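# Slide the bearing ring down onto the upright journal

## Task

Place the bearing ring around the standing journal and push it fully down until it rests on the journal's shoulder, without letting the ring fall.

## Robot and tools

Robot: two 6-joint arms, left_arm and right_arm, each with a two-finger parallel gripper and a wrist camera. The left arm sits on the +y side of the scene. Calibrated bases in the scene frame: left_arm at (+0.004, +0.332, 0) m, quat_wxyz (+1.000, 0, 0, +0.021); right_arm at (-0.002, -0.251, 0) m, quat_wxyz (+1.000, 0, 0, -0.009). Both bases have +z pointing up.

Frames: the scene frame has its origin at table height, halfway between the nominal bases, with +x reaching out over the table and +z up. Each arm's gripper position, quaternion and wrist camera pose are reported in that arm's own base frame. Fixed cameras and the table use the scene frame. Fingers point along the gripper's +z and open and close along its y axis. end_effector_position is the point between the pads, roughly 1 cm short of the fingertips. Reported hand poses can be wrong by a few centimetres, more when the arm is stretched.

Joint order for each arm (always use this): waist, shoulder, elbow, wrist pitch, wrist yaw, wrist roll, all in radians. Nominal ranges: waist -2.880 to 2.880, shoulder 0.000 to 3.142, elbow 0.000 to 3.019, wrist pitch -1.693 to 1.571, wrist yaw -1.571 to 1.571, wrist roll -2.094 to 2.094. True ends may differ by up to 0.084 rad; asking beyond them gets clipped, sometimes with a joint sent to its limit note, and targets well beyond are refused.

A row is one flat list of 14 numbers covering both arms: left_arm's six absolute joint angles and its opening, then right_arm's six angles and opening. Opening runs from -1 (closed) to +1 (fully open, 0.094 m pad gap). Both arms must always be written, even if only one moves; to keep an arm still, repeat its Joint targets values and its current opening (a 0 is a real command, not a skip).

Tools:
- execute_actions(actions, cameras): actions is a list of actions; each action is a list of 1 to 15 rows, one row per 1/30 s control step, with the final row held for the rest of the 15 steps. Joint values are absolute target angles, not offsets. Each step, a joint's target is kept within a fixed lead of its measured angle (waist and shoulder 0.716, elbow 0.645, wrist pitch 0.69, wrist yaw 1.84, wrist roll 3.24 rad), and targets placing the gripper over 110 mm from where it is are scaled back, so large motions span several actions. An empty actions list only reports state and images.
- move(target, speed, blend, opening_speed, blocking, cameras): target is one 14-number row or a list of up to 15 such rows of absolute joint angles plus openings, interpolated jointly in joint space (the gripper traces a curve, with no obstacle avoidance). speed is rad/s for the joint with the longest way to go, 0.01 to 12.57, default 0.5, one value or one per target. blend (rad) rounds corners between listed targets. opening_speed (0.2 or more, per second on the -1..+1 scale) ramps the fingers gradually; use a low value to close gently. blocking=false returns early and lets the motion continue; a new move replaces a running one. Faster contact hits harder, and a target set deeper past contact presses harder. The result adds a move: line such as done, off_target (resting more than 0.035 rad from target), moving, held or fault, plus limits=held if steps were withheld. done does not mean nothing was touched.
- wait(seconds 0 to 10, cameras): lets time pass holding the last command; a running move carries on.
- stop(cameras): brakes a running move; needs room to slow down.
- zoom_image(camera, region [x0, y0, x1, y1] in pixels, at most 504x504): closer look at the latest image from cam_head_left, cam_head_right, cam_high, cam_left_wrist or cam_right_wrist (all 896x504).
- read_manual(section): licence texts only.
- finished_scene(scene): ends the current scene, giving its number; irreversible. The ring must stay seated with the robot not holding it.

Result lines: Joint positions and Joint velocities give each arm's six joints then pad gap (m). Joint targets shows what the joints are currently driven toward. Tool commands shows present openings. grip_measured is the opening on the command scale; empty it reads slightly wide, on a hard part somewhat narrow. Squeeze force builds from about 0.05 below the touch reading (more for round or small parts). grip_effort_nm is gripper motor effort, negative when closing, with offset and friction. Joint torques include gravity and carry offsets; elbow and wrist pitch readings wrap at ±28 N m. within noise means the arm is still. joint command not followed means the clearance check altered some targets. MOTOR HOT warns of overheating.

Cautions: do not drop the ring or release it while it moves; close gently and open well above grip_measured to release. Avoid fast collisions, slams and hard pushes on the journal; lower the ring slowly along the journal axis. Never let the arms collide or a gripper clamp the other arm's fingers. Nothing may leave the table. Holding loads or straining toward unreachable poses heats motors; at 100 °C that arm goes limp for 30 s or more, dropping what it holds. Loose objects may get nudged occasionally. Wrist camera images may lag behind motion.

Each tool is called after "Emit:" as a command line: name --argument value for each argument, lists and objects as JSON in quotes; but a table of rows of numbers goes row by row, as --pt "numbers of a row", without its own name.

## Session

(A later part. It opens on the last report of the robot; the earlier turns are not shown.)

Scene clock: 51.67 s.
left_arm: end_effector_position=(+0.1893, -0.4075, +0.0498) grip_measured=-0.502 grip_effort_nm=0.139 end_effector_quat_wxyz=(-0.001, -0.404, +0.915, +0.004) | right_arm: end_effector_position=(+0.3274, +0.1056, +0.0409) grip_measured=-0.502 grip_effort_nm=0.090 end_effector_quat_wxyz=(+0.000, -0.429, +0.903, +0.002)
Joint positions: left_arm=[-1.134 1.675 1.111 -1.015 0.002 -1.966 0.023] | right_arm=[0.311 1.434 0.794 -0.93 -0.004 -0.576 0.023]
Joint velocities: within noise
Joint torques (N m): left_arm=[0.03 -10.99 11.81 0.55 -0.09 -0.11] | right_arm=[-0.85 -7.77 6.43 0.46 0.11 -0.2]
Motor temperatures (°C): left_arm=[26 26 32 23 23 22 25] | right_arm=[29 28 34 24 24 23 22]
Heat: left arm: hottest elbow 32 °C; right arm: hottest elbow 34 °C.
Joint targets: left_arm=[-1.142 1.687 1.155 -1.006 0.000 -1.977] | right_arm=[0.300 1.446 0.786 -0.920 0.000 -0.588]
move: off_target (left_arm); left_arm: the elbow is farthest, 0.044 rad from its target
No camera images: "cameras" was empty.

Emit:
move --target '[-1.1416, 1.6866, 1.1550, -1.0065, 0, -1.977, -0.92, 0.300, 1.4455, 0.7858, -0.9200, 0, -0.588, -0.92]' --speed 0.05 --opening_speed 0.25 --cameras '["cam_left_wrist", "cam_right_wrist"]'

Scene clock: 53.97 s.
left_arm: end_effector_position=(+0.1887, -0.4078, +0.0496) grip_measured=-0.832 grip_effort_nm=-0.999 end_effector_quat_wxyz=(-0.001, -0.404, +0.915, +0.005) | right_arm: end_effector_position=(+0.3274, +0.1056, +0.0409) grip_measured=-0.820 grip_effort_nm=-1.028 end_effector_quat_wxyz=(+0.000, -0.431, +0.902, +0.002)
Joint positions: left_arm=[-1.136 1.676 1.111 -1.015 0.001 -1.967 0.008] | right_arm=[0.311 1.434 0.794 -0.93 -0.004 -0.58 0.008]
Joint velocities: within noise
Joint torques (N m): left_arm=[0.03 -11.28 11.89 0.55 -0.06 -0.06] | right_arm=[-1.49 -7.47 6.38 0.46 0.12 -0.17]
Motor temperatures (°C): left_arm=[26 27 32 23 23 22 25] | right_arm=[29 28 34 24 24 23 22]
Heat: left arm: hottest elbow 32 °C; right arm: hottest elbow 34 °C.
Joint targets: left_arm=[-1.142 1.686 1.155 -1.007 0.000 -1.977] | right_arm=[0.300 1.446 0.786 -0.920 0.000 -0.588]
move: off_target (left_arm); left_arm: the elbow is farthest, 0.044 rad from its target
camera_calibration:
cam_left_wrist: T_world_to_cam=[[0.744894, -0.667074, -0.0120643, -0.410087], [-0.594145, -0.671467, 0.442858, -0.150429], [-0.30352, -0.322715, -0.89651, 0.0603613], [0, 0, 0, 1]] pos_world=[0.234416, -0.355087, 0.115786]
cam_right_wrist: T_world_to_cam=[[0.788413, -0.615069, -0.00978289, -0.19322], [-0.547799, -0.709242, 0.443725, 0.273525], [-0.27986, -0.344479, -0.89611, 0.252382], [0, 0, 0, 1]] pos_world=[0.372805, 0.162093, 0.102902]
Images, in order (width x height): cam_left_wrist 896x504, cam_right_wrist 896x504.

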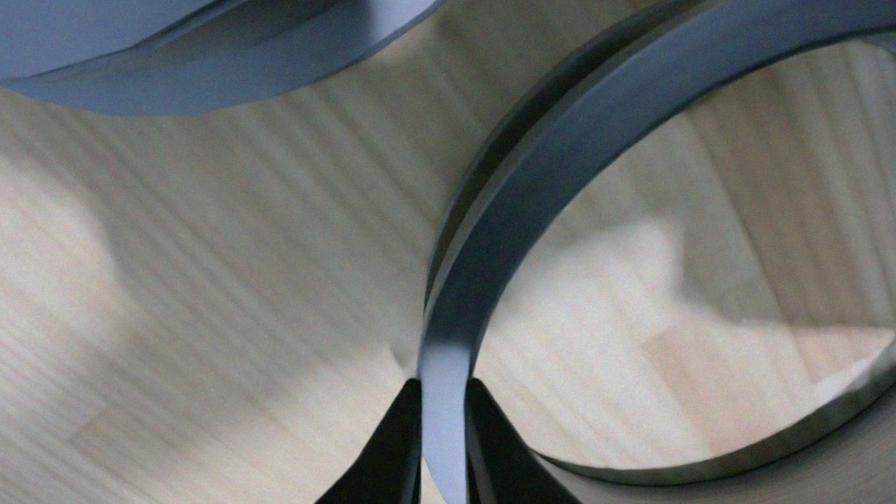

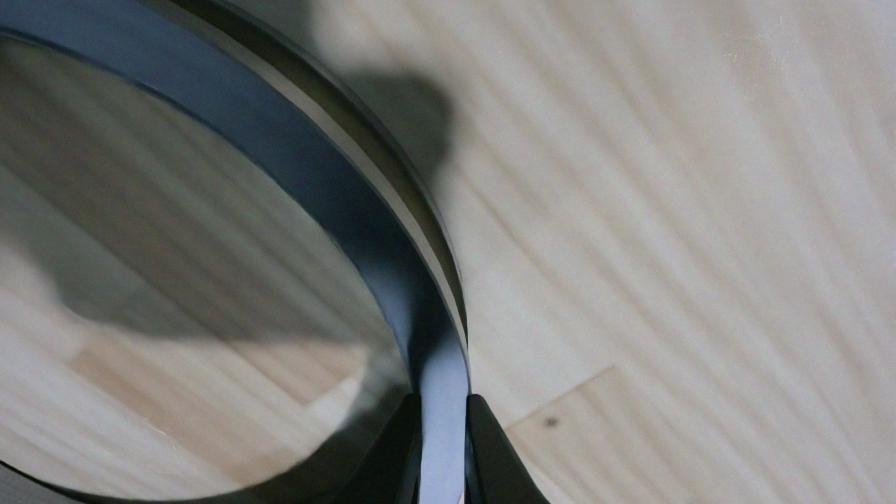

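Emit:
move --pt "-1.1416 1.6660 1.1550 -1.0210 0 -1.977 -0.92 0.300 1.4250 0.8380 -0.9370 0 -0.588 -0.92" --pt "-1.1416 1.6451 1.1804 -1.0622 0 -1.977 -0.92 0.300 1.3993 0.8655 -0.9844 0 -0.588 -0.92" --speed '[0.05, 0.04]' --cameras '["cam_left_wrist", "cam_right_wrist"]'

Scene clock: 61.70 s.
left_arm: end_effector_position=(+0.1871, -0.4045, +0.0498) grip_measured=-0.833 grip_effort_nm=-1.018 end_effector_quat_wxyz=(-0.001, -0.404, +0.915, +0.012) | right_arm: end_effector_position=(+0.3233, +0.1042, +0.0417) grip_measured=-0.823 grip_effort_nm=-1.043 end_effector_quat_wxyz=(-0.009, -0.431, +0.902, +0.003)
Joint positions: left_arm=[-1.136 1.676 1.111 -1.031 0.001 -1.967 0.008] | right_arm=[0.311 1.434 0.796 -0.952 -0.004 -0.58 0.008]
Joint velocities: within noise
Joint torques (N m): left_arm=[0.67 -11.99 8.1 0.16 -0.01 -0.01] | right_arm=[-1.03 -10.05 12.15 -0.42 0.13 -0.16]
Motor temperatures (°C): left_arm=[26 27 33 23 23 22 26] | right_arm=[29 27 33 24 24 23 23]
Heat: left arm: hottest elbow 33 °C; right arm: hottest elbow 33 °C.
Joint targets: left_arm=[-1.136 1.676 1.112 -1.030 0.001 -1.967] | right_arm=[0.300 1.409 0.855 -0.967 0.000 -0.588]
move: held (left_arm; a check stopped the path), off_target (right_arm; braked when a check withheld steps of left_arm); path passed 1 of 2 targets; limits=held; left_arm: the elbow is farthest, 0.069 rad from its target; right_arm: the elbow is farthest, 0.069 rad from its target
joint command not followed: on one or more control steps a check withheld the commanded joint targets of the left arm, and it was not sent them on those steps.
cause: the commanded joint targets, or the way to them, would bring a part of the robot too close to another arm (this arm's wrist (the part past the wrist pitch) and the right arm's forearm (the part past the elbow)).
camera_calibration:
cam_left_wrist: T_world_to_cam=[[0.744782, -0.666797, -0.0261088, -0.405881], [-0.591297, -0.677576, 0.437331, -0.15187], [-0.309302, -0.310278, -0.898921, 0.0673917], [0, 0, 0, 1]] pos_world=[0.233337, -0.352634, 0.1164]
cam_right_wrist: T_world_to_cam=[[0.788373, -0.614849, -0.0206929, -0.190295], [-0.539179, -0.706762, 0.45801, 0.266301], [-0.296232, -0.349926, -0.888706, 0.257123], [0, 0, 0, 1]] pos_world=[0.369775, 0.161183, 0.102601]
Images, in order (width x height): cam_left_wrist 896x504, cam_right_wrist 896x504.

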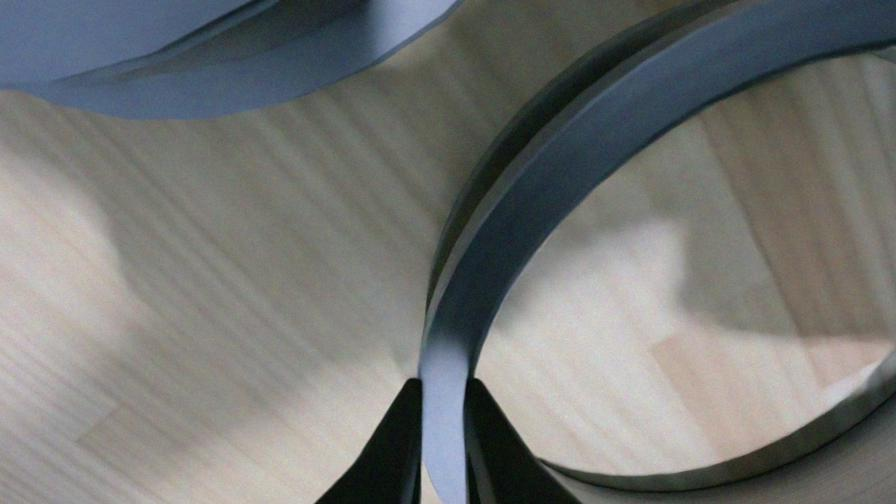

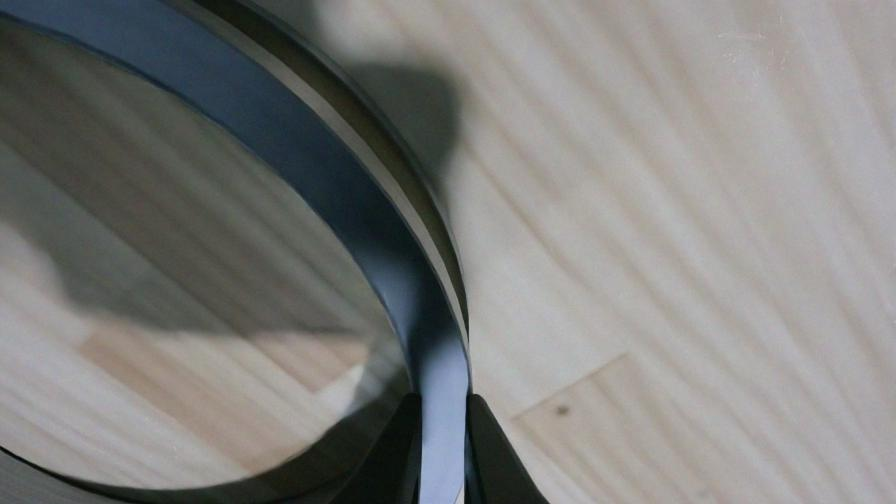

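Emit:
move --pt "-1.136 1.676 1.112 -1.030 0.001 -1.967 -0.92 0.300 1.409 0.855 -0.967 0 -0.588 -0.5" --pt "-1.136 1.676 1.112 -1.030 0.001 -1.967 -0.92 0.300 1.327 0.950 -1.125 0 -0.588 -0.5" --pt "-1.136 1.676 1.112 -1.030 0.001 -1.967 -0.92 0.0 1.280 0.960 -1.200 0 -1.15 -0.5" --speed '[0.1, 0.12, 0.4]' --opening_speed 0.4 --cameras '["cam_left_wrist"]'

Scene clock: 75.30 s.
left_arm: end_effector_position=(+0.1871, -0.4045, +0.0498) grip_measured=-0.833 grip_effort_nm=-1.018 end_effector_quat_wxyz=(-0.001, -0.404, +0.915, +0.012) | right_arm: end_effector_position=(+0.3364, +0.0031, +0.1254) grip_measured=-0.502 grip_effort_nm=0.090 end_effector_quat_wxyz=(+0.000, -0.543, +0.840, +0.002)
Joint positions: left_arm=[-1.136 1.676 1.111 -1.031 0.001 -1.967 0.008] | right_arm=[0.009 1.291 0.91 -1.192 -0.002 -1.138 0.023]
Joint velocities: within noise
Joint torques (N m): left_arm=[0.67 -12.22 7.91 0.24 -0.01 -0.01] | right_arm=[-0.91 -8.47 12.38 -0.28 0.05 -0.26]
Motor temperatures (°C): left_arm=[26 27 32 23 23 22 27] | right_arm=[29 28 36 24 24 23 23]
Heat: left arm: hottest elbow 32 °C; right arm: hottest elbow 36 °C.
Joint targets: left_arm=[-1.136 1.676 1.112 -1.030 0.001 -1.967] | right_arm=[0.000 1.280 0.960 -1.200 0.000 -1.150]
move: off_target (right_arm); right_arm: the elbow is farthest, 0.050 rad from its target
camera_calibration:
cam_left_wrist: T_world_to_cam=[[0.744782, -0.666797, -0.0261088, -0.405881], [-0.591297, -0.677576, 0.437331, -0.15187], [-0.309302, -0.310278, -0.898921, 0.0673917], [0, 0, 0, 1]] pos_world=[0.233337, -0.352634, 0.1164]
Images, in order (width x height): cam_left_wrist 896x504.

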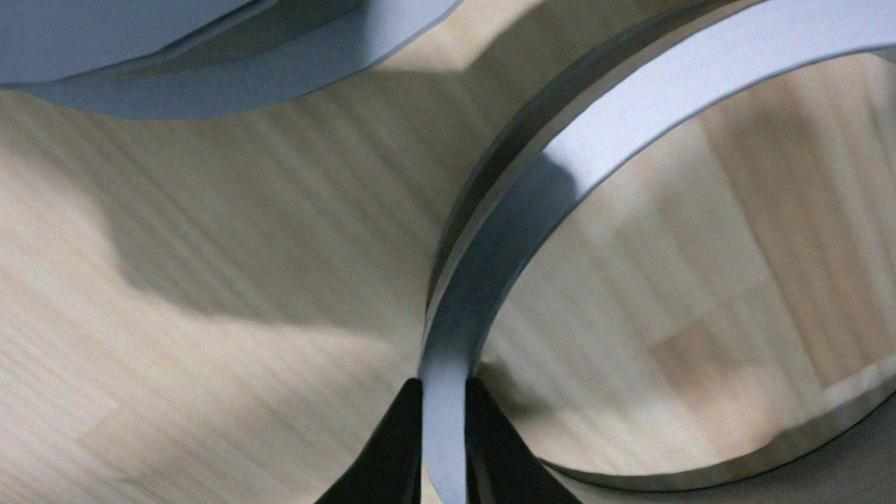

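Emit:
move --pt "-1.136 1.676 1.112 -1.030 0.001 -1.967 -0.5 0.0 1.280 0.960 -1.200 0 -1.150 -0.5" --pt "-1.136 1.614 1.150 -1.090 0 -1.967 -0.5 0.0 1.280 0.960 -1.200 0 -1.150 -0.5" --pt "-1.2183 1.722 1.310 -1.125 0 0.394 -0.5 0.0 1.280 0.960 -1.200 0 -1.150 -0.5" --speed '[0.5,0.3,1.2]' --opening_speed 0.3 --cameras '["cam_left_wrist"]'

Scene clock: 85.03 s.
left_arm: end_effector_position=(+0.1704, -0.4562, +0.0847) grip_measured=-0.502 grip_effort_nm=0.129 end_effector_quat_wxyz=(+0.002, +0.715, +0.699, -0.002) | right_arm: end_effector_position=(+0.3364, +0.0031, +0.1254) grip_measured=-0.502 grip_effort_nm=0.085 end_effector_quat_wxyz=(+0.000, -0.543, +0.840, +0.002)
Joint positions: left_arm=[-1.212 1.71 1.262 -1.118 0.001 0.382 0.023] | right_arm=[0.009 1.291 0.91 -1.192 -0.002 -1.138 0.023]
Joint velocities: within noise
Joint torques (N m): left_arm=[-0.09 -12.34 12.92 0.12 0.06 0.09] | right_arm=[-0.97 -8.47 12.46 -0.24 0.02 -0.18]
Motor temperatures (°C): left_arm=[26 27 33 22 23 22 27] | right_arm=[29 28 38 24 24 23 23]
Heat: left arm: hottest elbow 33 °C; right arm: hottest elbow 38 °C.
Joint targets: left_arm=[-1.218 1.722 1.310 -1.125 0.000 0.394] | right_arm=[0.000 1.280 0.960 -1.200 0.000 -1.150]
move: off_target (left_arm, right_arm); left_arm: the elbow is farthest, 0.048 rad from its target; right_arm: the elbow is farthest, 0.050 rad from its target
camera_calibration:
cam_left_wrist: T_world_to_cam=[[-0.999905, 0.0133712, -0.0032712, 0.178685], [0.0105583, 0.897446, 0.440999, 0.403587], [0.0088324, 0.440922, -0.897502, 0.365874], [0, 0, 0, 1]] pos_world=[0.171175, -0.525909, 0.150975]
Images, in order (width x height): cam_left_wrist 896x504.

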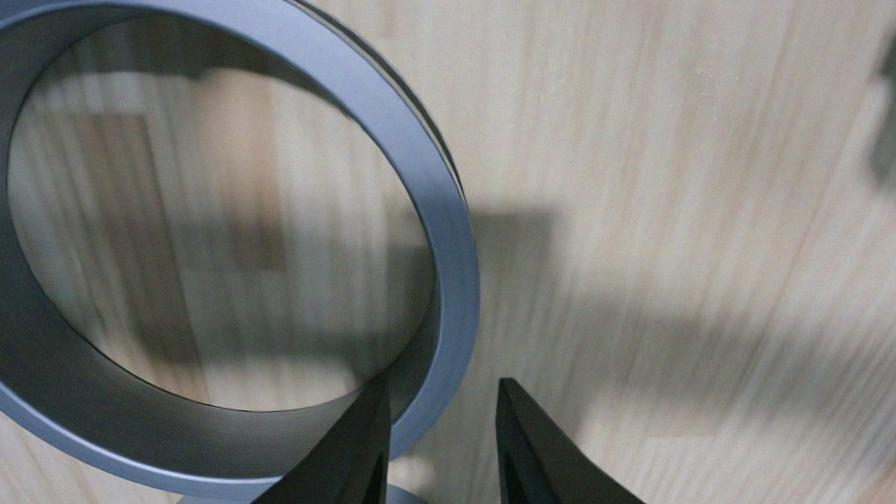

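Emit:
move --pt "-1.2240 1.722 1.310 -1.125 0 0.406 -0.5 0.437 1.409 1.052 -1.165 0 -1.174 -0.5" --pt "-1.2240 1.756 1.239 -1.054 0 0.406 -0.5 0.437 1.490 0.915 -1.005 0 -1.174 -0.5" --speed '[0.4,0.15]' --cameras '["cam_left_wrist", "cam_right_wrist"]'

Scene clock: 89.87 s.
left_arm: end_effector_position=(+0.1688, -0.4582, +0.0596) grip_measured=-0.502 grip_effort_nm=0.129 end_effector_quat_wxyz=(-0.001, +0.721, +0.693, +0.000) | right_arm: end_effector_position=(+0.3445, +0.1581, +0.0662) grip_measured=-0.502 grip_effort_nm=0.090 end_effector_quat_wxyz=(+0.000, +0.715, -0.699, -0.001)
Joint positions: left_arm=[-1.216 1.747 1.238 -1.063 0.001 0.394 0.023] | right_arm=[0.431 1.479 0.923 -1.015 -0.002 -1.162 0.023]
Joint velocities: within noise
Joint torques (N m): left_arm=[0.15 -12.63 8.34 0.68 0.05 0.12] | right_arm=[0.56 -9 6.79 0.44 0 -0.21]
Motor temperatures (°C): left_arm=[26 27 33 22 23 22 26] | right_arm=[29 28 38 24 24 23 23]
Heat: left arm: hottest elbow 33 °C; right arm: hottest elbow 38 °C.
Joint targets: left_arm=[-1.224 1.756 1.239 -1.054 0.000 0.406] | right_arm=[0.437 1.490 0.915 -1.005 0.000 -1.174]
move: done
camera_calibration:
cam_left_wrist: T_world_to_cam=[[-0.999533, 0.0305361, -0.00118174, 0.184585], [0.0268088, 0.894776, 0.445711, 0.412179], [0.0146677, 0.445471, -0.895176, 0.345259], [0, 0, 0, 1]] pos_world=[0.168385, -0.528247, 0.125574]
cam_right_wrist: T_world_to_cam=[[0.999201, 0.0390506, -0.00854485, -0.350244], [0.038778, -0.89498, 0.444417, 0.13614], [0.00970729, -0.444393, -0.895779, 0.213999], [0, 0, 0, 1]] pos_world=[0.342607, 0.23062, 0.1282]
Images, in order (width x height): cam_left_wrist 896x504, cam_right_wrist 896x504.

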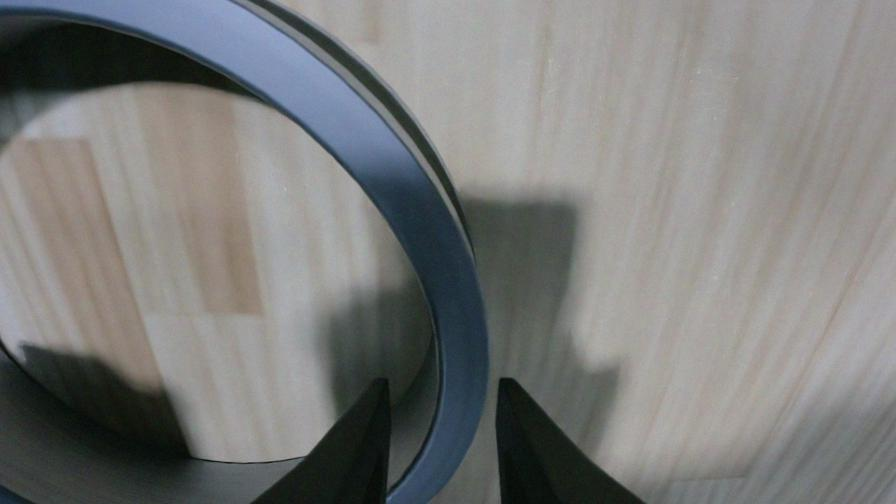

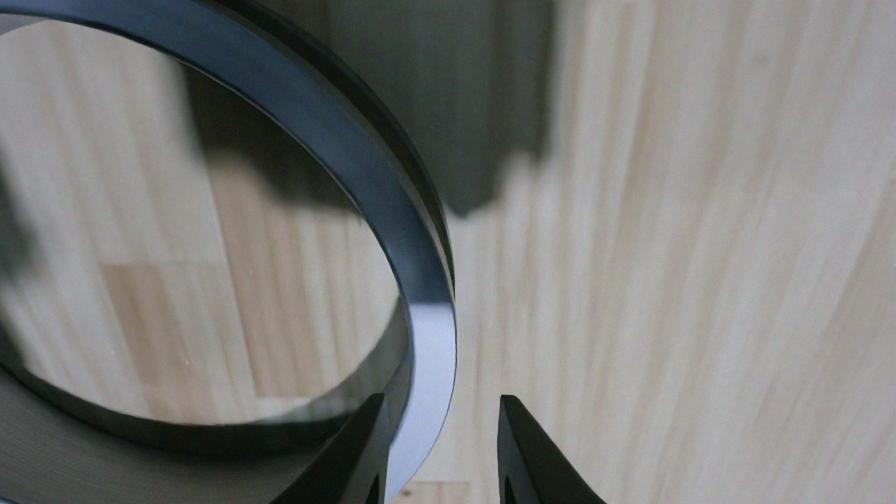

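Emit:
move --target '[-1.2350,1.765,1.234,-1.041,0,0.400,-0.5,0.418,1.511,0.882,-0.950,0,-1.174,-0.5]' --speed 0.08 --cameras '["cam_left_wrist", "cam_right_wrist"]'

Scene clock: 92.70 s.
left_arm: end_effector_position=(+0.1640, -0.4608, +0.0550) grip_measured=-0.502 grip_effort_nm=0.129 end_effector_quat_wxyz=(+0.000, +0.725, +0.689, -0.001) | right_arm: end_effector_position=(+0.3424, +0.1566, +0.0492) grip_measured=-0.502 grip_effort_nm=0.085 end_effector_quat_wxyz=(-0.002, +0.714, -0.700, +0.000)
Joint positions: left_arm=[-1.228 1.754 1.234 -1.05 0.001 0.394 0.023] | right_arm=[0.429 1.498 0.891 -0.96 -0.002 -1.162 0.023]
Joint velocities: within noise
Joint torques (N m): left_arm=[-0.15 -12.75 8.05 0.7 0.06 0.09] | right_arm=[-1.03 -8.59 6.41 0.47 0.01 -0.22]
Motor temperatures (°C): left_arm=[25 27 33 22 23 22 26] | right_arm=[29 28 38 24 24 23 23]
Heat: left arm: hottest elbow 33 °C; right arm: hottest elbow 38 °C.
Joint targets: left_arm=[-1.235 1.765 1.234 -1.041 0.000 0.400] | right_arm=[0.418 1.511 0.882 -0.950 0.000 -1.174]
move: done
camera_calibration:
cam_left_wrist: T_world_to_cam=[[-0.99913, 0.04166, -0.00194678, 0.184989], [0.0364622, 0.895225, 0.44412, 0.415437], [0.0202449, 0.443663, -0.895965, 0.340659], [0, 0, 0, 1]] pos_world=[0.162784, -0.530754, 0.121074]
cam_right_wrist: T_world_to_cam=[[0.99927, 0.0378857, -0.00492491, -0.348297], [0.0361451, -0.895767, 0.443052, 0.143626], [0.0123737, -0.442907, -0.896482, 0.197045], [0, 0, 0, 1]] pos_world=[0.340414, 0.229124, 0.111298]
Images, in order (width x height): cam_left_wrist 896x504, cam_right_wrist 896x504.

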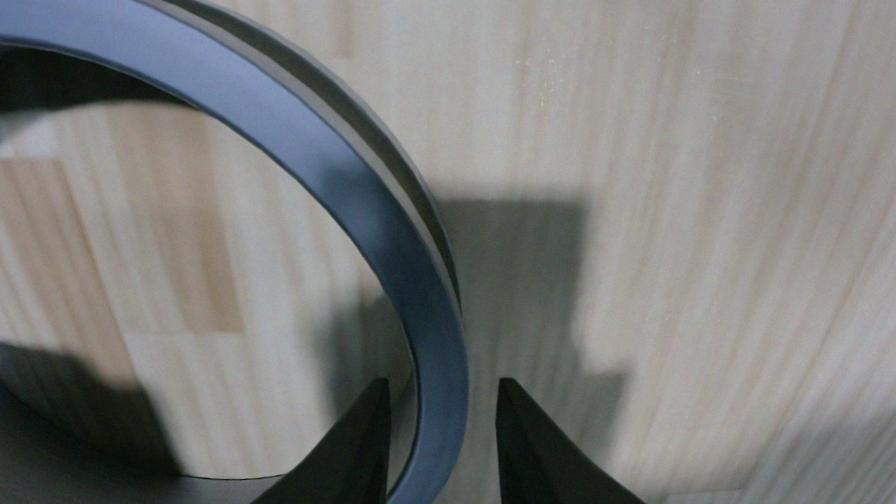

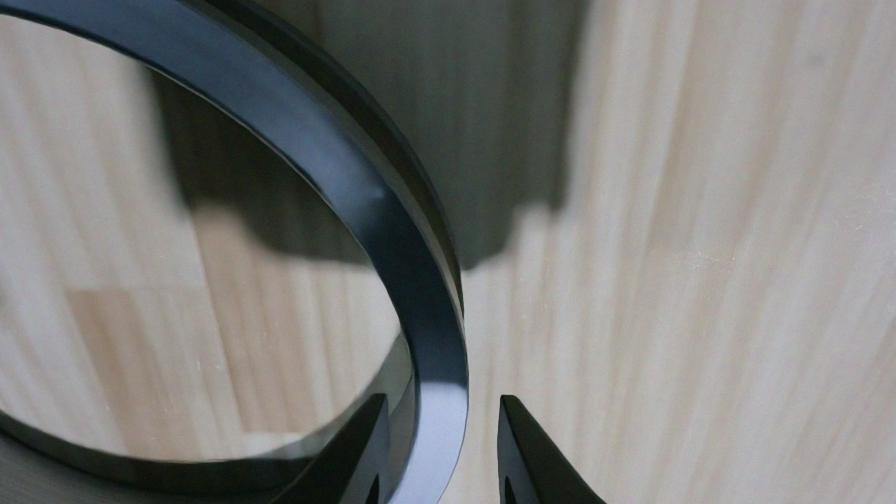

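Emit:
move --target '[-1.2350,1.772,1.2280,-1.0288,0,0.400,-0.5,0.418,1.5241,0.871,-0.926,0,-1.174,-0.5]' --speed 0.03 --cameras '[]'

Scene clock: 94.63 s.
left_arm: end_effector_position=(+0.1640, -0.4608, +0.0499) grip_measured=-0.502 grip_effort_nm=0.125 end_effector_quat_wxyz=(+0.000, +0.725, +0.689, -0.001) | right_arm: end_effector_position=(+0.3420, +0.1565, +0.0415) grip_measured=-0.502 grip_effort_nm=0.085 end_effector_quat_wxyz=(-0.002, +0.714, -0.700, +0.000)
Joint positions: left_arm=[-1.228 1.761 1.228 -1.038 0.001 0.394 0.023] | right_arm=[0.429 1.511 0.88 -0.937 -0.002 -1.162 0.023]
Joint velocities: within noise
Joint torques (N m): left_arm=[-0.44 -12.22 7.98 0.58 0.07 0.07] | right_arm=[-1.08 -8.35 6.39 0.42 0.05 -0.2]
Motor temperatures (°C): left_arm=[25 27 33 22 23 22 26] | right_arm=[29 28 38 24 24 23 23]
Heat: left arm: hottest elbow 33 °C; right arm: hottest elbow 38 °C.
Joint targets: left_arm=[-1.235 1.772 1.228 -1.029 0.000 0.400] | right_arm=[0.418 1.524 0.871 -0.926 0.000 -1.174]
move: done
No camera images: "cameras" was empty.

Emit:
move --target '[-1.2350,1.772,1.2280,-1.0288,0,0.400,-0.92,0.418,1.5241,0.871,-0.926,0,-1.174,-0.92]' --speed 0.03 --opening_speed 0.25 --cameras '["cam_left_wrist", "cam_right_wrist"]'

Scene clock: 97.27 s.
left_arm: end_effector_position=(+0.1642, -0.4609, +0.0499) grip_measured=-0.825 grip_effort_nm=-1.004 end_effector_quat_wxyz=(+0.000, +0.725, +0.689, +0.000) | right_arm: end_effector_position=(+0.3419, +0.1564, +0.0411) grip_measured=-0.817 grip_effort_nm=-1.038 end_effector_quat_wxyz=(-0.002, +0.715, -0.699, +0.000)
Joint positions: left_arm=[-1.228 1.761 1.228 -1.038 0.001 0.394 0.008] | right_arm=[0.429 1.511 0.879 -0.936 -0.002 -1.163 0.009]
Joint velocities: within noise
Joint torques (N m): left_arm=[0.09 -12.16 8.14 0.68 0.1 0.07] | right_arm=[-0.85 -8.7 6.48 0.46 0.06 -0.18]
Motor temperatures (°C): left_arm=[25 27 33 22 23 22 26] | right_arm=[29 28 37 24 24 23 23]
Heat: left arm: hottest elbow 33 °C; right arm: hottest elbow 37 °C.
Joint targets: left_arm=[-1.235 1.772 1.228 -1.029 0.000 0.400] | right_arm=[0.418 1.524 0.871 -0.926 0.000 -1.174]
move: done
camera_calibration:
cam_left_wrist: T_world_to_cam=[[-0.99913, 0.0416042, -0.002755, 0.185245], [0.0360548, 0.895267, 0.444068, 0.417879], [0.0209416, 0.443583, -0.895989, 0.335977], [0, 0, 0, 1]] pos_world=[0.162981, -0.530854, 0.115975]
cam_right_wrist: T_world_to_cam=[[0.999241, 0.0386456, -0.00495627, -0.34789], [0.0368401, -0.895737, 0.443056, 0.146813], [0.0126827, -0.442902, -0.89648, 0.189596], [0, 0, 0, 1]] pos_world=[0.339813, 0.228923, 0.103198]
Images, in order (width x height): cam_left_wrist 896x504, cam_right_wrist 896x504.

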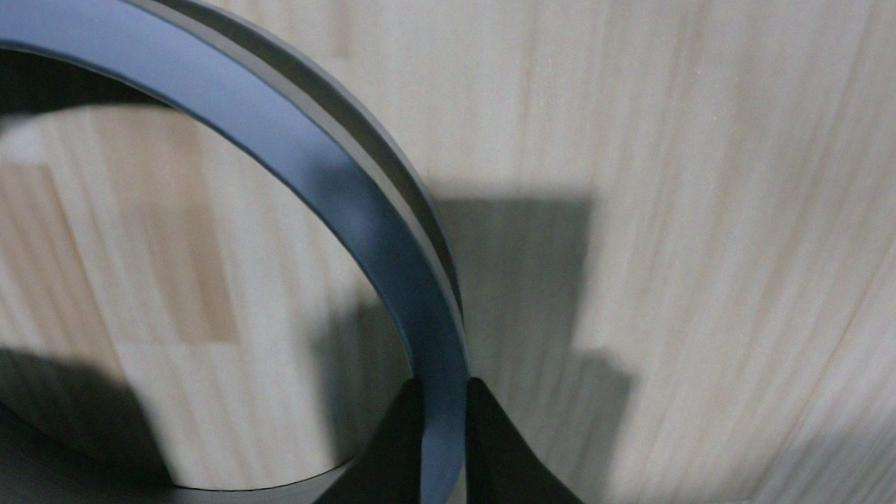

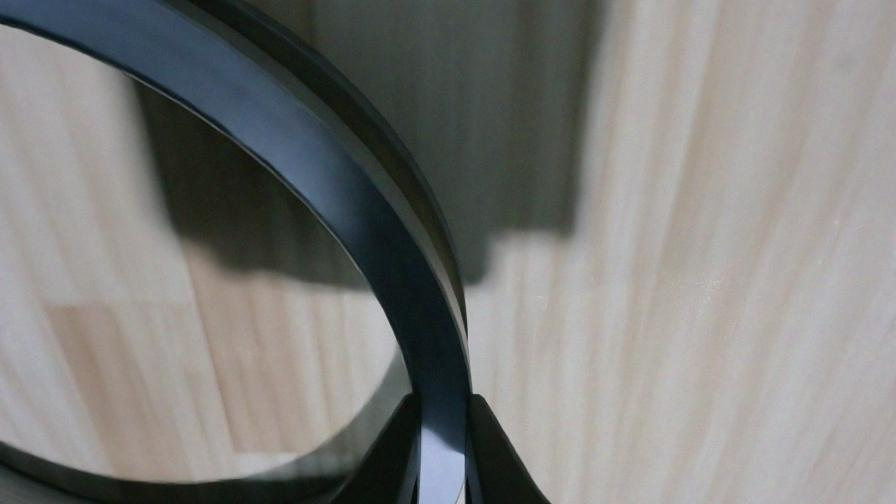

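Emit:
move --pt "-1.2350 1.753 1.268 -1.045 0 0.400 -0.92 0.418 1.503 0.919 -0.943 0 -1.174 -0.92" --pt "-1.2350 1.7175 1.3047 -1.110 0 0.400 -0.92 0.418 1.4596 0.960 -1.022 0 -1.174 -0.92" --speed '[0.1,0.06]' --cameras '[]'

Scene clock: 102.67 s.
left_arm: end_effector_position=(+0.1573, -0.4545, +0.0502) grip_measured=-0.828 grip_effort_nm=-1.023 end_effector_quat_wxyz=(-0.017, +0.727, +0.686, +0.005) | right_arm: end_effector_position=(+0.3336, +0.1523, +0.0431) grip_measured=-0.823 grip_effort_nm=-1.038 end_effector_quat_wxyz=(+0.018, +0.714, -0.700, -0.008)
Joint positions: left_arm=[-1.235 1.761 1.23 -1.074 0.005 0.394 0.008] | right_arm=[0.429 1.511 0.884 -0.983 -0.002 -1.163 0.008]
Joint velocities: within noise
Joint torques (N m): left_arm=[0.56 -13.45 8.2 0.29 -0.01 0.01] | right_arm=[-1.32 -12.4 12.68 -0.69 0.03 -0.18]
Motor temperatures (°C): left_arm=[25 28 33 22 23 22 26] | right_arm=[29 28 37 24 24 23 23]
Heat: left arm: hottest elbow 33 °C; right arm: hottest elbow 37 °C.
Joint targets: left_arm=[-1.233 1.761 1.231 -1.073 0.002 0.394] | right_arm=[0.418 1.470 0.950 -1.003 0.000 -1.174]
move: held (left_arm; a check stopped the path), off_target (right_arm; braked when a check withheld steps of left_arm); path passed 1 of 2 targets; limits=held; left_arm: the elbow is farthest, 0.075 rad from its target; right_arm: the elbow is farthest, 0.076 rad from its target
joint command not followed: on one or more control steps a check withheld the commanded joint targets of the left arm, and it was not sent them on those steps.
cause: the commanded joint targets, or the way to them, would bring a part of the robot too close to another arm (this arm's forearm (the part past the elbow) and the right arm's forearm (the part past the elbow)).
No camera images: "cameras" was empty.

Emit:
move --pt "-1.235 1.761 1.236 -1.074 0.002 0.394 -0.5 0.420 1.503 0.906 -0.985 0 -1.170 -0.5" --pt "-1.235 1.761 1.236 -1.074 0.002 0.394 -0.5 0.420 1.389 0.987 -1.120 0 -1.170 -0.5" --pt "-1.235 1.761 1.236 -1.074 0.002 0.394 -0.5 0.0 1.389 0.987 -1.120 0 -1.057 -0.5" --pt "-1.1865 1.571 1.085 -0.895 0.126 0.642 -0.5 0.0 1.389 0.987 -1.120 -0.1 -1.057 -0.5" --speed '[0.1,0.15,0.5,0.2]' --opening_speed 0.3 --cameras '["cam_left_wrist"]'

Scene clock: 130.87 s.
left_arm: end_effector_position=(+0.1530, -0.4450, +0.0812) grip_measured=-0.502 grip_effort_nm=0.129 end_effector_quat_wxyz=(+0.059, +0.789, +0.606, -0.081) | right_arm: end_effector_position=(+0.3665, +0.0181, +0.1017) grip_measured=-0.502 grip_effort_nm=0.090 end_effector_quat_wxyz=(+0.025, -0.511, +0.858, +0.041)
Joint positions: left_arm=[-1.194 1.591 1.085 -0.906 0.124 0.629 0.023] | right_arm=[0.006 1.397 0.94 -1.112 -0.096 -1.069 0.023]
Joint velocities: within noise
Joint torques (N m): left_arm=[0.91 -13.63 8.57 1.05 0.32 0.13] | right_arm=[-0.44 -9.17 11.95 -0.14 -0.24 0.04]
Motor temperatures (°C): left_arm=[25 28 32 22 23 22 27] | right_arm=[29 29 37 24 24 23 24]
Heat: left arm: hottest elbow 32 °C; right arm: hottest elbow 37 °C.
Joint targets: left_arm=[-1.187 1.571 1.085 -0.895 0.126 0.642] | right_arm=[0.000 1.389 0.987 -1.120 -0.100 -1.057]
move: off_target (right_arm); right_arm: the elbow is farthest, 0.047 rad from its target
camera_calibration:
cam_left_wrist: T_world_to_cam=[[-0.968228, 0.250031, 0.00445662, 0.260881], [0.242725, 0.935348, 0.257309, 0.391469], [0.0601668, 0.250216, -0.966319, 0.270875], [0, 0, 0, 1]] pos_world=[0.141275, -0.499166, 0.159861]
Images, in order (width x height): cam_left_wrist 896x504.

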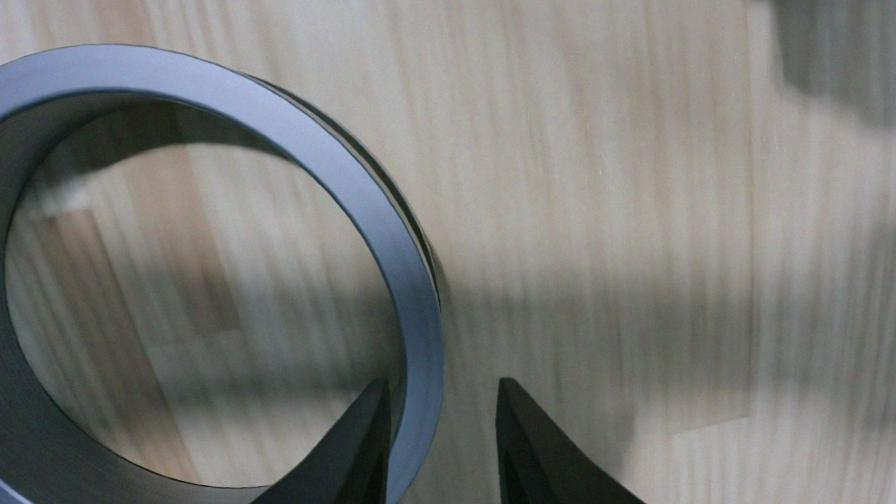

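Emit:
move --target '[-1.171,1.6155,1.0556,-0.8425,0.127,0.645,-0.98,0.3268,1.342,0.8115,-0.921,-0.1855,-1.041,-0.5]' --speed 0.3 --opening_speed 0.5 --cameras '["cam_right_wrist"]'

Scene clock: 135.60 s.
left_arm: end_effector_position=(+0.1592, -0.4416, +0.0656) grip_measured=-0.977 grip_effort_nm=-0.125 end_effector_quat_wxyz=(+0.063, +0.786, +0.610, -0.082) | right_arm: end_effector_position=(+0.3334, +0.1423, +0.0793) grip_measured=-0.502 grip_effort_nm=0.090 end_effector_quat_wxyz=(+0.082, -0.633, +0.767, +0.066)
Joint positions: left_arm=[-1.178 1.606 1.055 -0.854 0.125 0.633 0.001] | right_arm=[0.319 1.353 0.821 -0.932 -0.182 -1.053 0.023]
Joint velocities: within noise
Joint torques (N m): left_arm=[1.08 -10.29 8.34 1.07 0.32 0.11] | right_arm=[0.21 -8.76 6.91 0.62 -0.32 0.07]
Motor temperatures (°C): left_arm=[25 28 32 22 23 22 27] | right_arm=[29 29 37 24 24 23 23]
Heat: left arm: hottest elbow 32 °C; right arm: hottest elbow 37 °C.
Joint targets: left_arm=[-1.171 1.615 1.056 -0.843 0.127 0.645] | right_arm=[0.327 1.342 0.812 -0.921 -0.186 -1.041]
move: done
camera_calibration:
cam_right_wrist: T_world_to_cam=[[0.98529, -0.17089, -0.000438763, -0.304624], [-0.165395, -0.954248, 0.249109, 0.208655], [-0.0429888, -0.245372, -0.968475, 0.213837], [0, 0, 0, 1]] pos_world=[0.343847, 0.199522, 0.154985]
Images, in order (width x height): cam_right_wrist 896x504.

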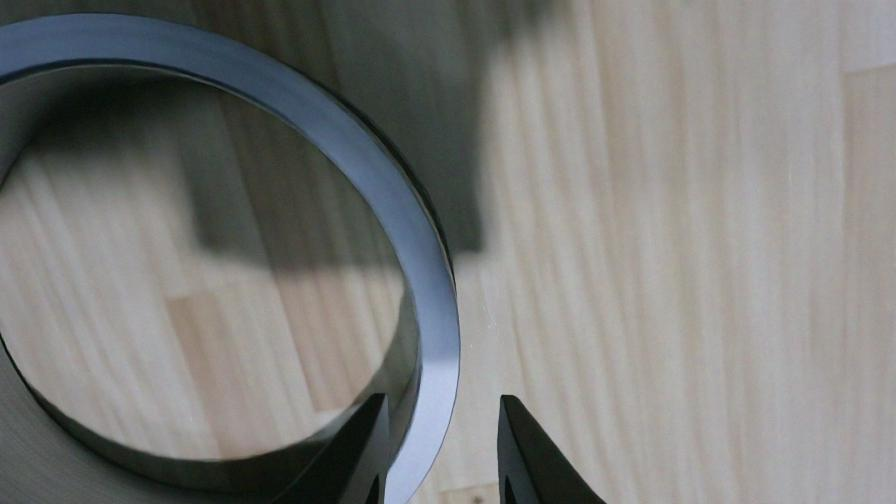

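Emit:
move --pt "-1.171 1.6155 1.0556 -0.8425 0.127 0.645 -0.98 0.300 1.3918 0.7796 -0.8635 -0.1855 -1.071 -0.98" --pt "-1.171 1.637 1.038 -0.804 0.127 0.645 -0.98 0.300 1.4221 0.7554 -0.809 -0.1855 -1.071 -0.98" --speed '[0.06,0.02]' --opening_speed 0.7 --cameras '[]'

Scene clock: 141.50 s.
left_arm: end_effector_position=(+0.1595, -0.4424, +0.0533) grip_measured=-0.977 grip_effort_nm=-0.120 end_effector_quat_wxyz=(+0.065, +0.786, +0.609, -0.083) | right_arm: end_effector_position=(+0.3324, +0.1391, +0.0442) grip_measured=-0.977 grip_effort_nm=-0.203 end_effector_quat_wxyz=(+0.082, -0.633, +0.767, +0.065)
Joint positions: left_arm=[-1.178 1.624 1.039 -0.816 0.125 0.634 0.001] | right_arm=[0.311 1.409 0.765 -0.821 -0.182 -1.059 0.001]
Joint velocities: within noise
Joint torques (N m): left_arm=[0.91 -10.58 8.02 1.18 0.34 0.11] | right_arm=[-0.97 -7.3 6.5 0.53 -0.32 -0.21]
Motor temperatures (°C): left_arm=[25 28 32 22 23 22 26] | right_arm=[29 29 37 24 24 23 23]
Heat: left arm: hottest elbow 32 °C; right arm: hottest elbow 37 °C.
Joint targets: left_arm=[-1.171 1.637 1.038 -0.804 0.127 0.645] | right_arm=[0.300 1.422 0.755 -0.809 -0.186 -1.071]
move: done
No camera images: "cameras" was empty.

Emit:
move --target '[-1.171,1.640,1.0355,-0.7986,0.127,0.645,-0.98,0.300,1.4238,0.7540,-0.8058,-0.1855,-1.071,-0.98]' --speed 0.015 --cameras '[]'

Scene clock: 142.57 s.
left_arm: end_effector_position=(+0.1597, -0.4430, +0.0531) grip_measured=-0.977 grip_effort_nm=-0.125 end_effector_quat_wxyz=(+0.067, +0.786, +0.609, -0.083) | right_arm: end_effector_position=(+0.3331, +0.1393, +0.0442) grip_measured=-0.977 grip_effort_nm=-0.203 end_effector_quat_wxyz=(+0.084, -0.633, +0.767, +0.065)
Joint positions: left_arm=[-1.178 1.624 1.038 -0.811 0.125 0.634 0.001] | right_arm=[0.311 1.409 0.765 -0.818 -0.182 -1.059 0.001]
Joint velocities: within noise
Joint torques (N m): left_arm=[1.14 -10.23 7.91 1.16 0.32 0.13] | right_arm=[-1.08 -7.41 6.3 0.66 -0.33 -0.21]
Motor temperatures (°C): left_arm=[25 28 32 22 23 22 26] | right_arm=[29 29 37 24 24 23 23]
Heat: left arm: hottest elbow 32 °C; right arm: hottest elbow 37 °C.
Joint targets: left_arm=[-1.171 1.640 1.035 -0.798 0.127 0.645] | right_arm=[0.300 1.424 0.754 -0.806 -0.185 -1.071]
move: done
No camera images: "cameras" was empty.

Emit:
move --pt "-1.171 1.608 1.0885 -0.8345 0.127 0.645 -0.98 0.300 1.3925 0.8145 -0.8435 -0.1855 -1.071 -0.98" --pt "-1.171 1.608 1.0885 -0.8345 0.127 0.645 -0.5 0.300 1.3925 0.8145 -0.8435 -0.1855 -1.071 -0.5" --pt "-1.171 1.6397 1.0362 -0.7988 0.127 0.645 -0.5 0.300 1.4256 0.7530 -0.8041 -0.1855 -1.071 -0.5" --speed '[0.08,0.08,0.03]' --opening_speed 0.7 --cameras '["cam_left_wrist", "cam_right_wrist"]'

Scene clock: 148.07 s.
left_arm: end_effector_position=(+0.1592, -0.4419, +0.0501) grip_measured=-0.502 grip_effort_nm=0.129 end_effector_quat_wxyz=(+0.064, +0.786, +0.609, -0.083) | right_arm: end_effector_position=(+0.3333, +0.1394, +0.0430) grip_measured=-0.502 grip_effort_nm=0.085 end_effector_quat_wxyz=(+0.083, -0.633, +0.767, +0.065)
Joint positions: left_arm=[-1.178 1.629 1.036 -0.81 0.125 0.634 0.023] | right_arm=[0.311 1.413 0.765 -0.815 -0.182 -1.059 0.023]
Joint velocities: within noise
Joint torques (N m): left_arm=[1.2 -10.64 8.06 1.16 0.31 0.11] | right_arm=[-0.97 -6.95 6.22 0.66 -0.29 -0.19]
Motor temperatures (°C): left_arm=[25 28 33 22 23 22 26] | right_arm=[29 29 37 24 24 23 23]
Heat: left arm: hottest elbow 33 °C; right arm: hottest elbow 37 °C.
Joint targets: left_arm=[-1.171 1.640 1.036 -0.799 0.127 0.645] | right_arm=[0.300 1.425 0.753 -0.804 -0.185 -1.071]
move: done; target 2's new numbers were sent with right_arm's elbow 0.050 rad from that target
camera_calibration:
cam_left_wrist: T_world_to_cam=[[-0.970905, 0.239464, -0.000372609, 0.262266], [0.231794, 0.940194, 0.249613, 0.399374], [0.0601237, 0.242264, -0.968346, 0.236228], [0, 0, 0, 1]] pos_world=[0.14786, -0.495522, 0.12916]
cam_right_wrist: T_world_to_cam=[[0.985066, -0.17216, 0.00225494, -0.304839], [-0.167316, -0.954097, 0.248402, 0.215573], [-0.0406134, -0.245069, -0.968654, 0.177199], [0, 0, 0, 1]] pos_world=[0.343552, 0.196623, 0.118783]
Images, in order (width x height): cam_left_wrist 896x504, cam_right_wrist 896x504.

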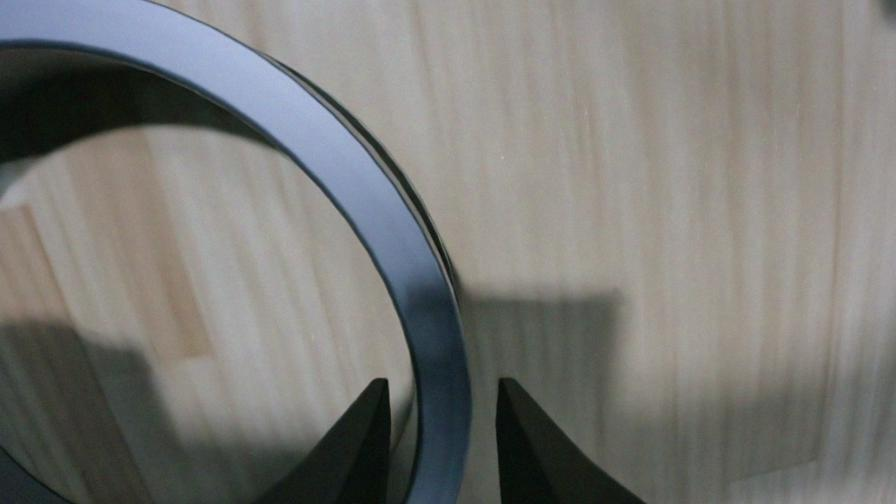

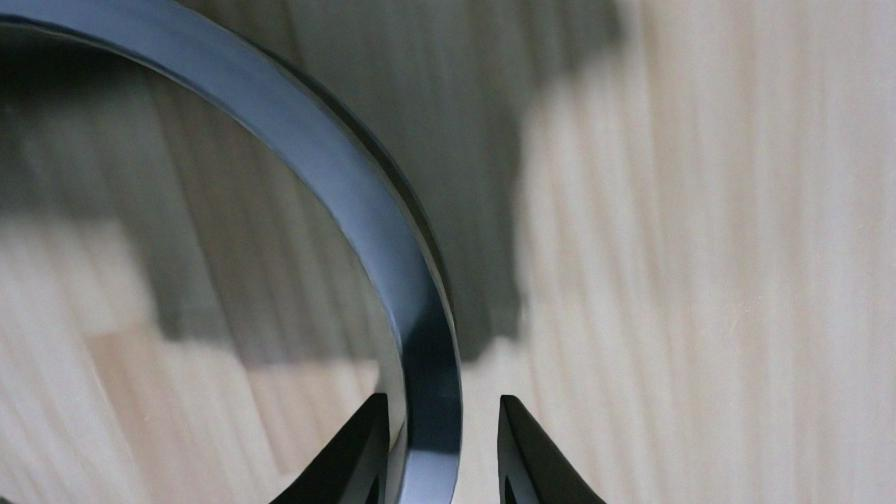

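Emit:
move --target '[-1.171,1.6397,1.0362,-0.7988,0.127,0.645,-0.5,0.300,1.4285,0.7475,-0.8045,-0.1855,-1.071,-0.5]' --speed 0.02 --cameras '[]'

Scene clock: 149.20 s.
left_arm: end_effector_position=(+0.1592, -0.4421, +0.0501) grip_measured=-0.502 grip_effort_nm=0.149 end_effector_quat_wxyz=(+0.064, +0.786, +0.609, -0.083) | right_arm: end_effector_position=(+0.3295, +0.1381, +0.0393) grip_measured=-0.502 grip_effort_nm=0.085 end_effector_quat_wxyz=(+0.078, -0.633, +0.767, +0.067)
Joint positions: left_arm=[-1.178 1.629 1.036 -0.809 0.125 0.634 0.023] | right_arm=[0.311 1.416 0.757 -0.814 -0.182 -1.059 0.023]
Joint velocities: within noise
Joint torques (N m): left_arm=[1.2 -10.64 8.05 1.03 0.31 0.13] | right_arm=[-0.79 -7.3 6.34 0.61 -0.32 -0.23]
Motor temperatures (°C): left_arm=[25 28 33 22 23 22 26] | right_arm=[29 29 37 24 24 23 23]
Heat: left arm: hottest elbow 33 °C; right arm: hottest elbow 37 °C.
Joint targets: left_arm=[-1.171 1.640 1.036 -0.799 0.127 0.645] | right_arm=[0.300 1.429 0.748 -0.804 -0.185 -1.071]
move: done
No camera images: "cameras" was empty.

Emit:
move --target '[-1.171,1.6397,1.0362,-0.7988,0.127,0.645,-0.5,0.300,1.3990,0.7500,-0.7990,-0.1855,-1.071,-0.5]' --speed 0.02 --cameras '[]'

Scene clock: 152.03 s.
left_arm: end_effector_position=(+0.1592, -0.4421, +0.0501) grip_measured=-0.502 grip_effort_nm=0.139 end_effector_quat_wxyz=(+0.064, +0.786, +0.609, -0.083) | right_arm: end_effector_position=(+0.3310, +0.1387, +0.0414) grip_measured=-0.502 grip_effort_nm=0.085 end_effector_quat_wxyz=(+0.083, -0.633, +0.767, +0.065)
Joint positions: left_arm=[-1.178 1.629 1.036 -0.809 0.125 0.634 0.023] | right_arm=[0.311 1.41 0.757 -0.81 -0.182 -1.059 0.023]
Joint velocities: within noise
Joint torques (N m): left_arm=[1.2 -10.7 8.08 1.02 0.32 0.13] | right_arm=[-0.85 -9 6.57 0.64 -0.29 -0.2]
Motor temperatures (°C): left_arm=[25 28 33 22 23 22 26] | right_arm=[29 29 37 24 24 23 23]
Heat: left arm: hottest elbow 33 °C; right arm: hottest elbow 37 °C.
Joint targets: left_arm=[-1.171 1.640 1.036 -0.799 0.127 0.645] | right_arm=[0.300 1.399 0.750 -0.799 -0.185 -1.071]
move: done
No camera images: "cameras" was empty.

Emit:
move --target '[-1.171, 1.6397, 1.0362, -0.7988, 0.127, 0.645, -0.92, 0.300, 1.399, 0.750, -0.799, -0.1855, -1.071, -0.92]' --opening_speed 0.25 --cameras '["cam_left_wrist", "cam_right_wrist"]'

Scene clock: 155.63 s.
left_arm: end_effector_position=(+0.1591, -0.4421, +0.0501) grip_measured=-0.840 grip_effort_nm=-0.994 end_effector_quat_wxyz=(+0.064, +0.786, +0.609, -0.083) | right_arm: end_effector_position=(+0.3313, +0.1387, +0.0416) grip_measured=-0.836 grip_effort_nm=-1.013 end_effector_quat_wxyz=(+0.084, -0.633, +0.767, +0.065)
Joint positions: left_arm=[-1.178 1.629 1.036 -0.809 0.126 0.634 0.008] | right_arm=[0.311 1.41 0.757 -0.809 -0.182 -1.059 0.008]
Joint velocities: within noise
Joint torques (N m): left_arm=[0.67 -10.93 8.17 1.13 0.29 0.12] | right_arm=[-0.97 -9.11 6.65 0.54 -0.32 -0.21]
Motor temperatures (°C): left_arm=[25 28 33 22 23 22 26] | right_arm=[29 29 37 24 24 23 23]
Heat: left arm: hottest elbow 33 °C; right arm: hottest elbow 37 °C.
Joint targets: left_arm=[-1.171 1.640 1.036 -0.799 0.127 0.645] | right_arm=[0.300 1.399 0.750 -0.799 -0.186 -1.071]
move: done
camera_calibration:
cam_left_wrist: T_world_to_cam=[[-0.970874, 0.239591, -0.000287717, 0.262337], [0.232002, 0.940422, 0.24856, 0.399658], [0.0598233, 0.241254, -0.968616, 0.235926], [0, 0, 0, 1]] pos_world=[0.147861, -0.495619, 0.129258]
cam_right_wrist: T_world_to_cam=[[0.985012, -0.172462, 0.00301548, -0.302918], [-0.167829, -0.954222, 0.247577, 0.215104], [-0.0398202, -0.244372, -0.968864, 0.175179], [0, 0, 0, 1]] pos_world=[0.341454, 0.195824, 0.117383]
Images, in order (width x height): cam_left_wrist 896x504, cam_right_wrist 896x504.

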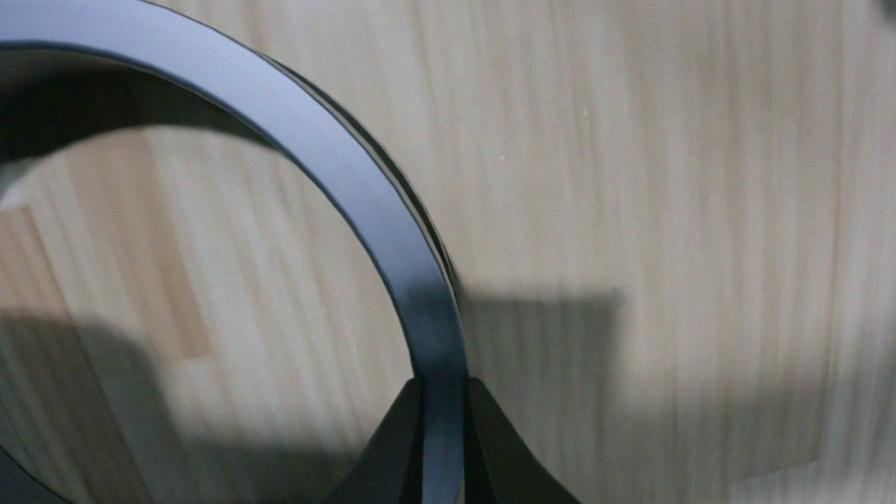

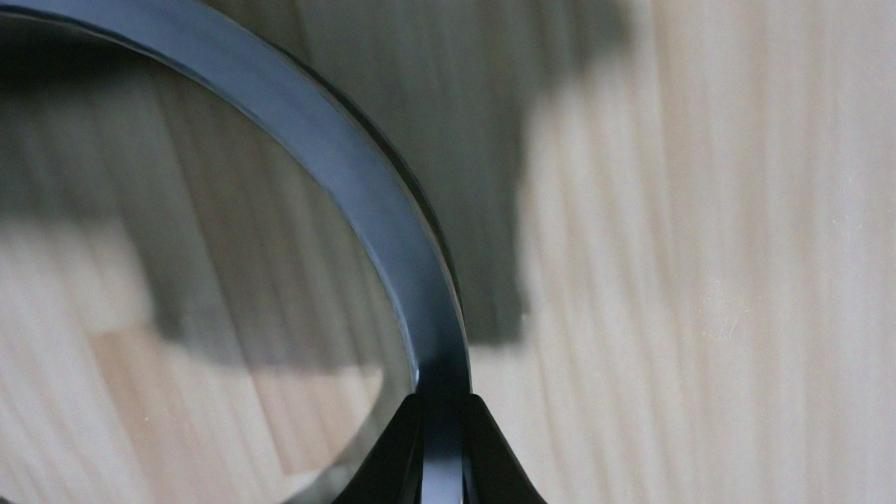

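Emit:
move --pt "-1.171 1.621 1.076 -0.816 0.127 0.645 -0.92 0.300 1.399 0.797 -0.816 -0.1855 -1.071 -0.92" --pt "-1.171 1.589 1.106 -0.867 0.127 0.645 -0.92 0.300 1.3633 0.8295 -0.8761 -0.1855 -1.071 -0.92" --speed '[0.08, 0.06]' --cameras '[]'

Scene clock: 161.00 s.
left_arm: end_effector_position=(+0.1556, -0.4346, +0.0510) grip_measured=-0.843 grip_effort_nm=-1.023 end_effector_quat_wxyz=(+0.045, +0.789, +0.607, -0.079) | right_arm: end_effector_position=(+0.3363, +0.1394, +0.0670) grip_measured=-0.918 grip_effort_nm=-0.115 end_effector_quat_wxyz=(+0.094, -0.633, +0.766, +0.061)
Joint positions: left_arm=[-1.178 1.629 1.043 -0.857 0.128 0.644 0.007] | right_arm=[0.308 1.363 0.79 -0.867 -0.182 -1.06 0.004]
Joint velocities: within noise
Joint torques (N m): left_arm=[0.85 -15.03 13.81 0.09 0.14 0] | right_arm=[-0.91 -8.23 11.04 -0.08 -0.3 -0.19]
Motor temperatures (°C): left_arm=[25 28 33 22 23 22 26] | right_arm=[29 29 37 24 24 23 23]
Heat: left arm: hottest elbow 33 °C; right arm: hottest elbow 37 °C.
Joint targets: left_arm=[-1.171 1.589 1.106 -0.867 0.127 0.645] | right_arm=[0.300 1.363 0.829 -0.876 -0.186 -1.071]
move: off_target (left_arm, right_arm); left_arm: the elbow is farthest, 0.063 rad from its target; right_arm: the elbow is farthest, 0.039 rad from its target
No camera images: "cameras" was empty.


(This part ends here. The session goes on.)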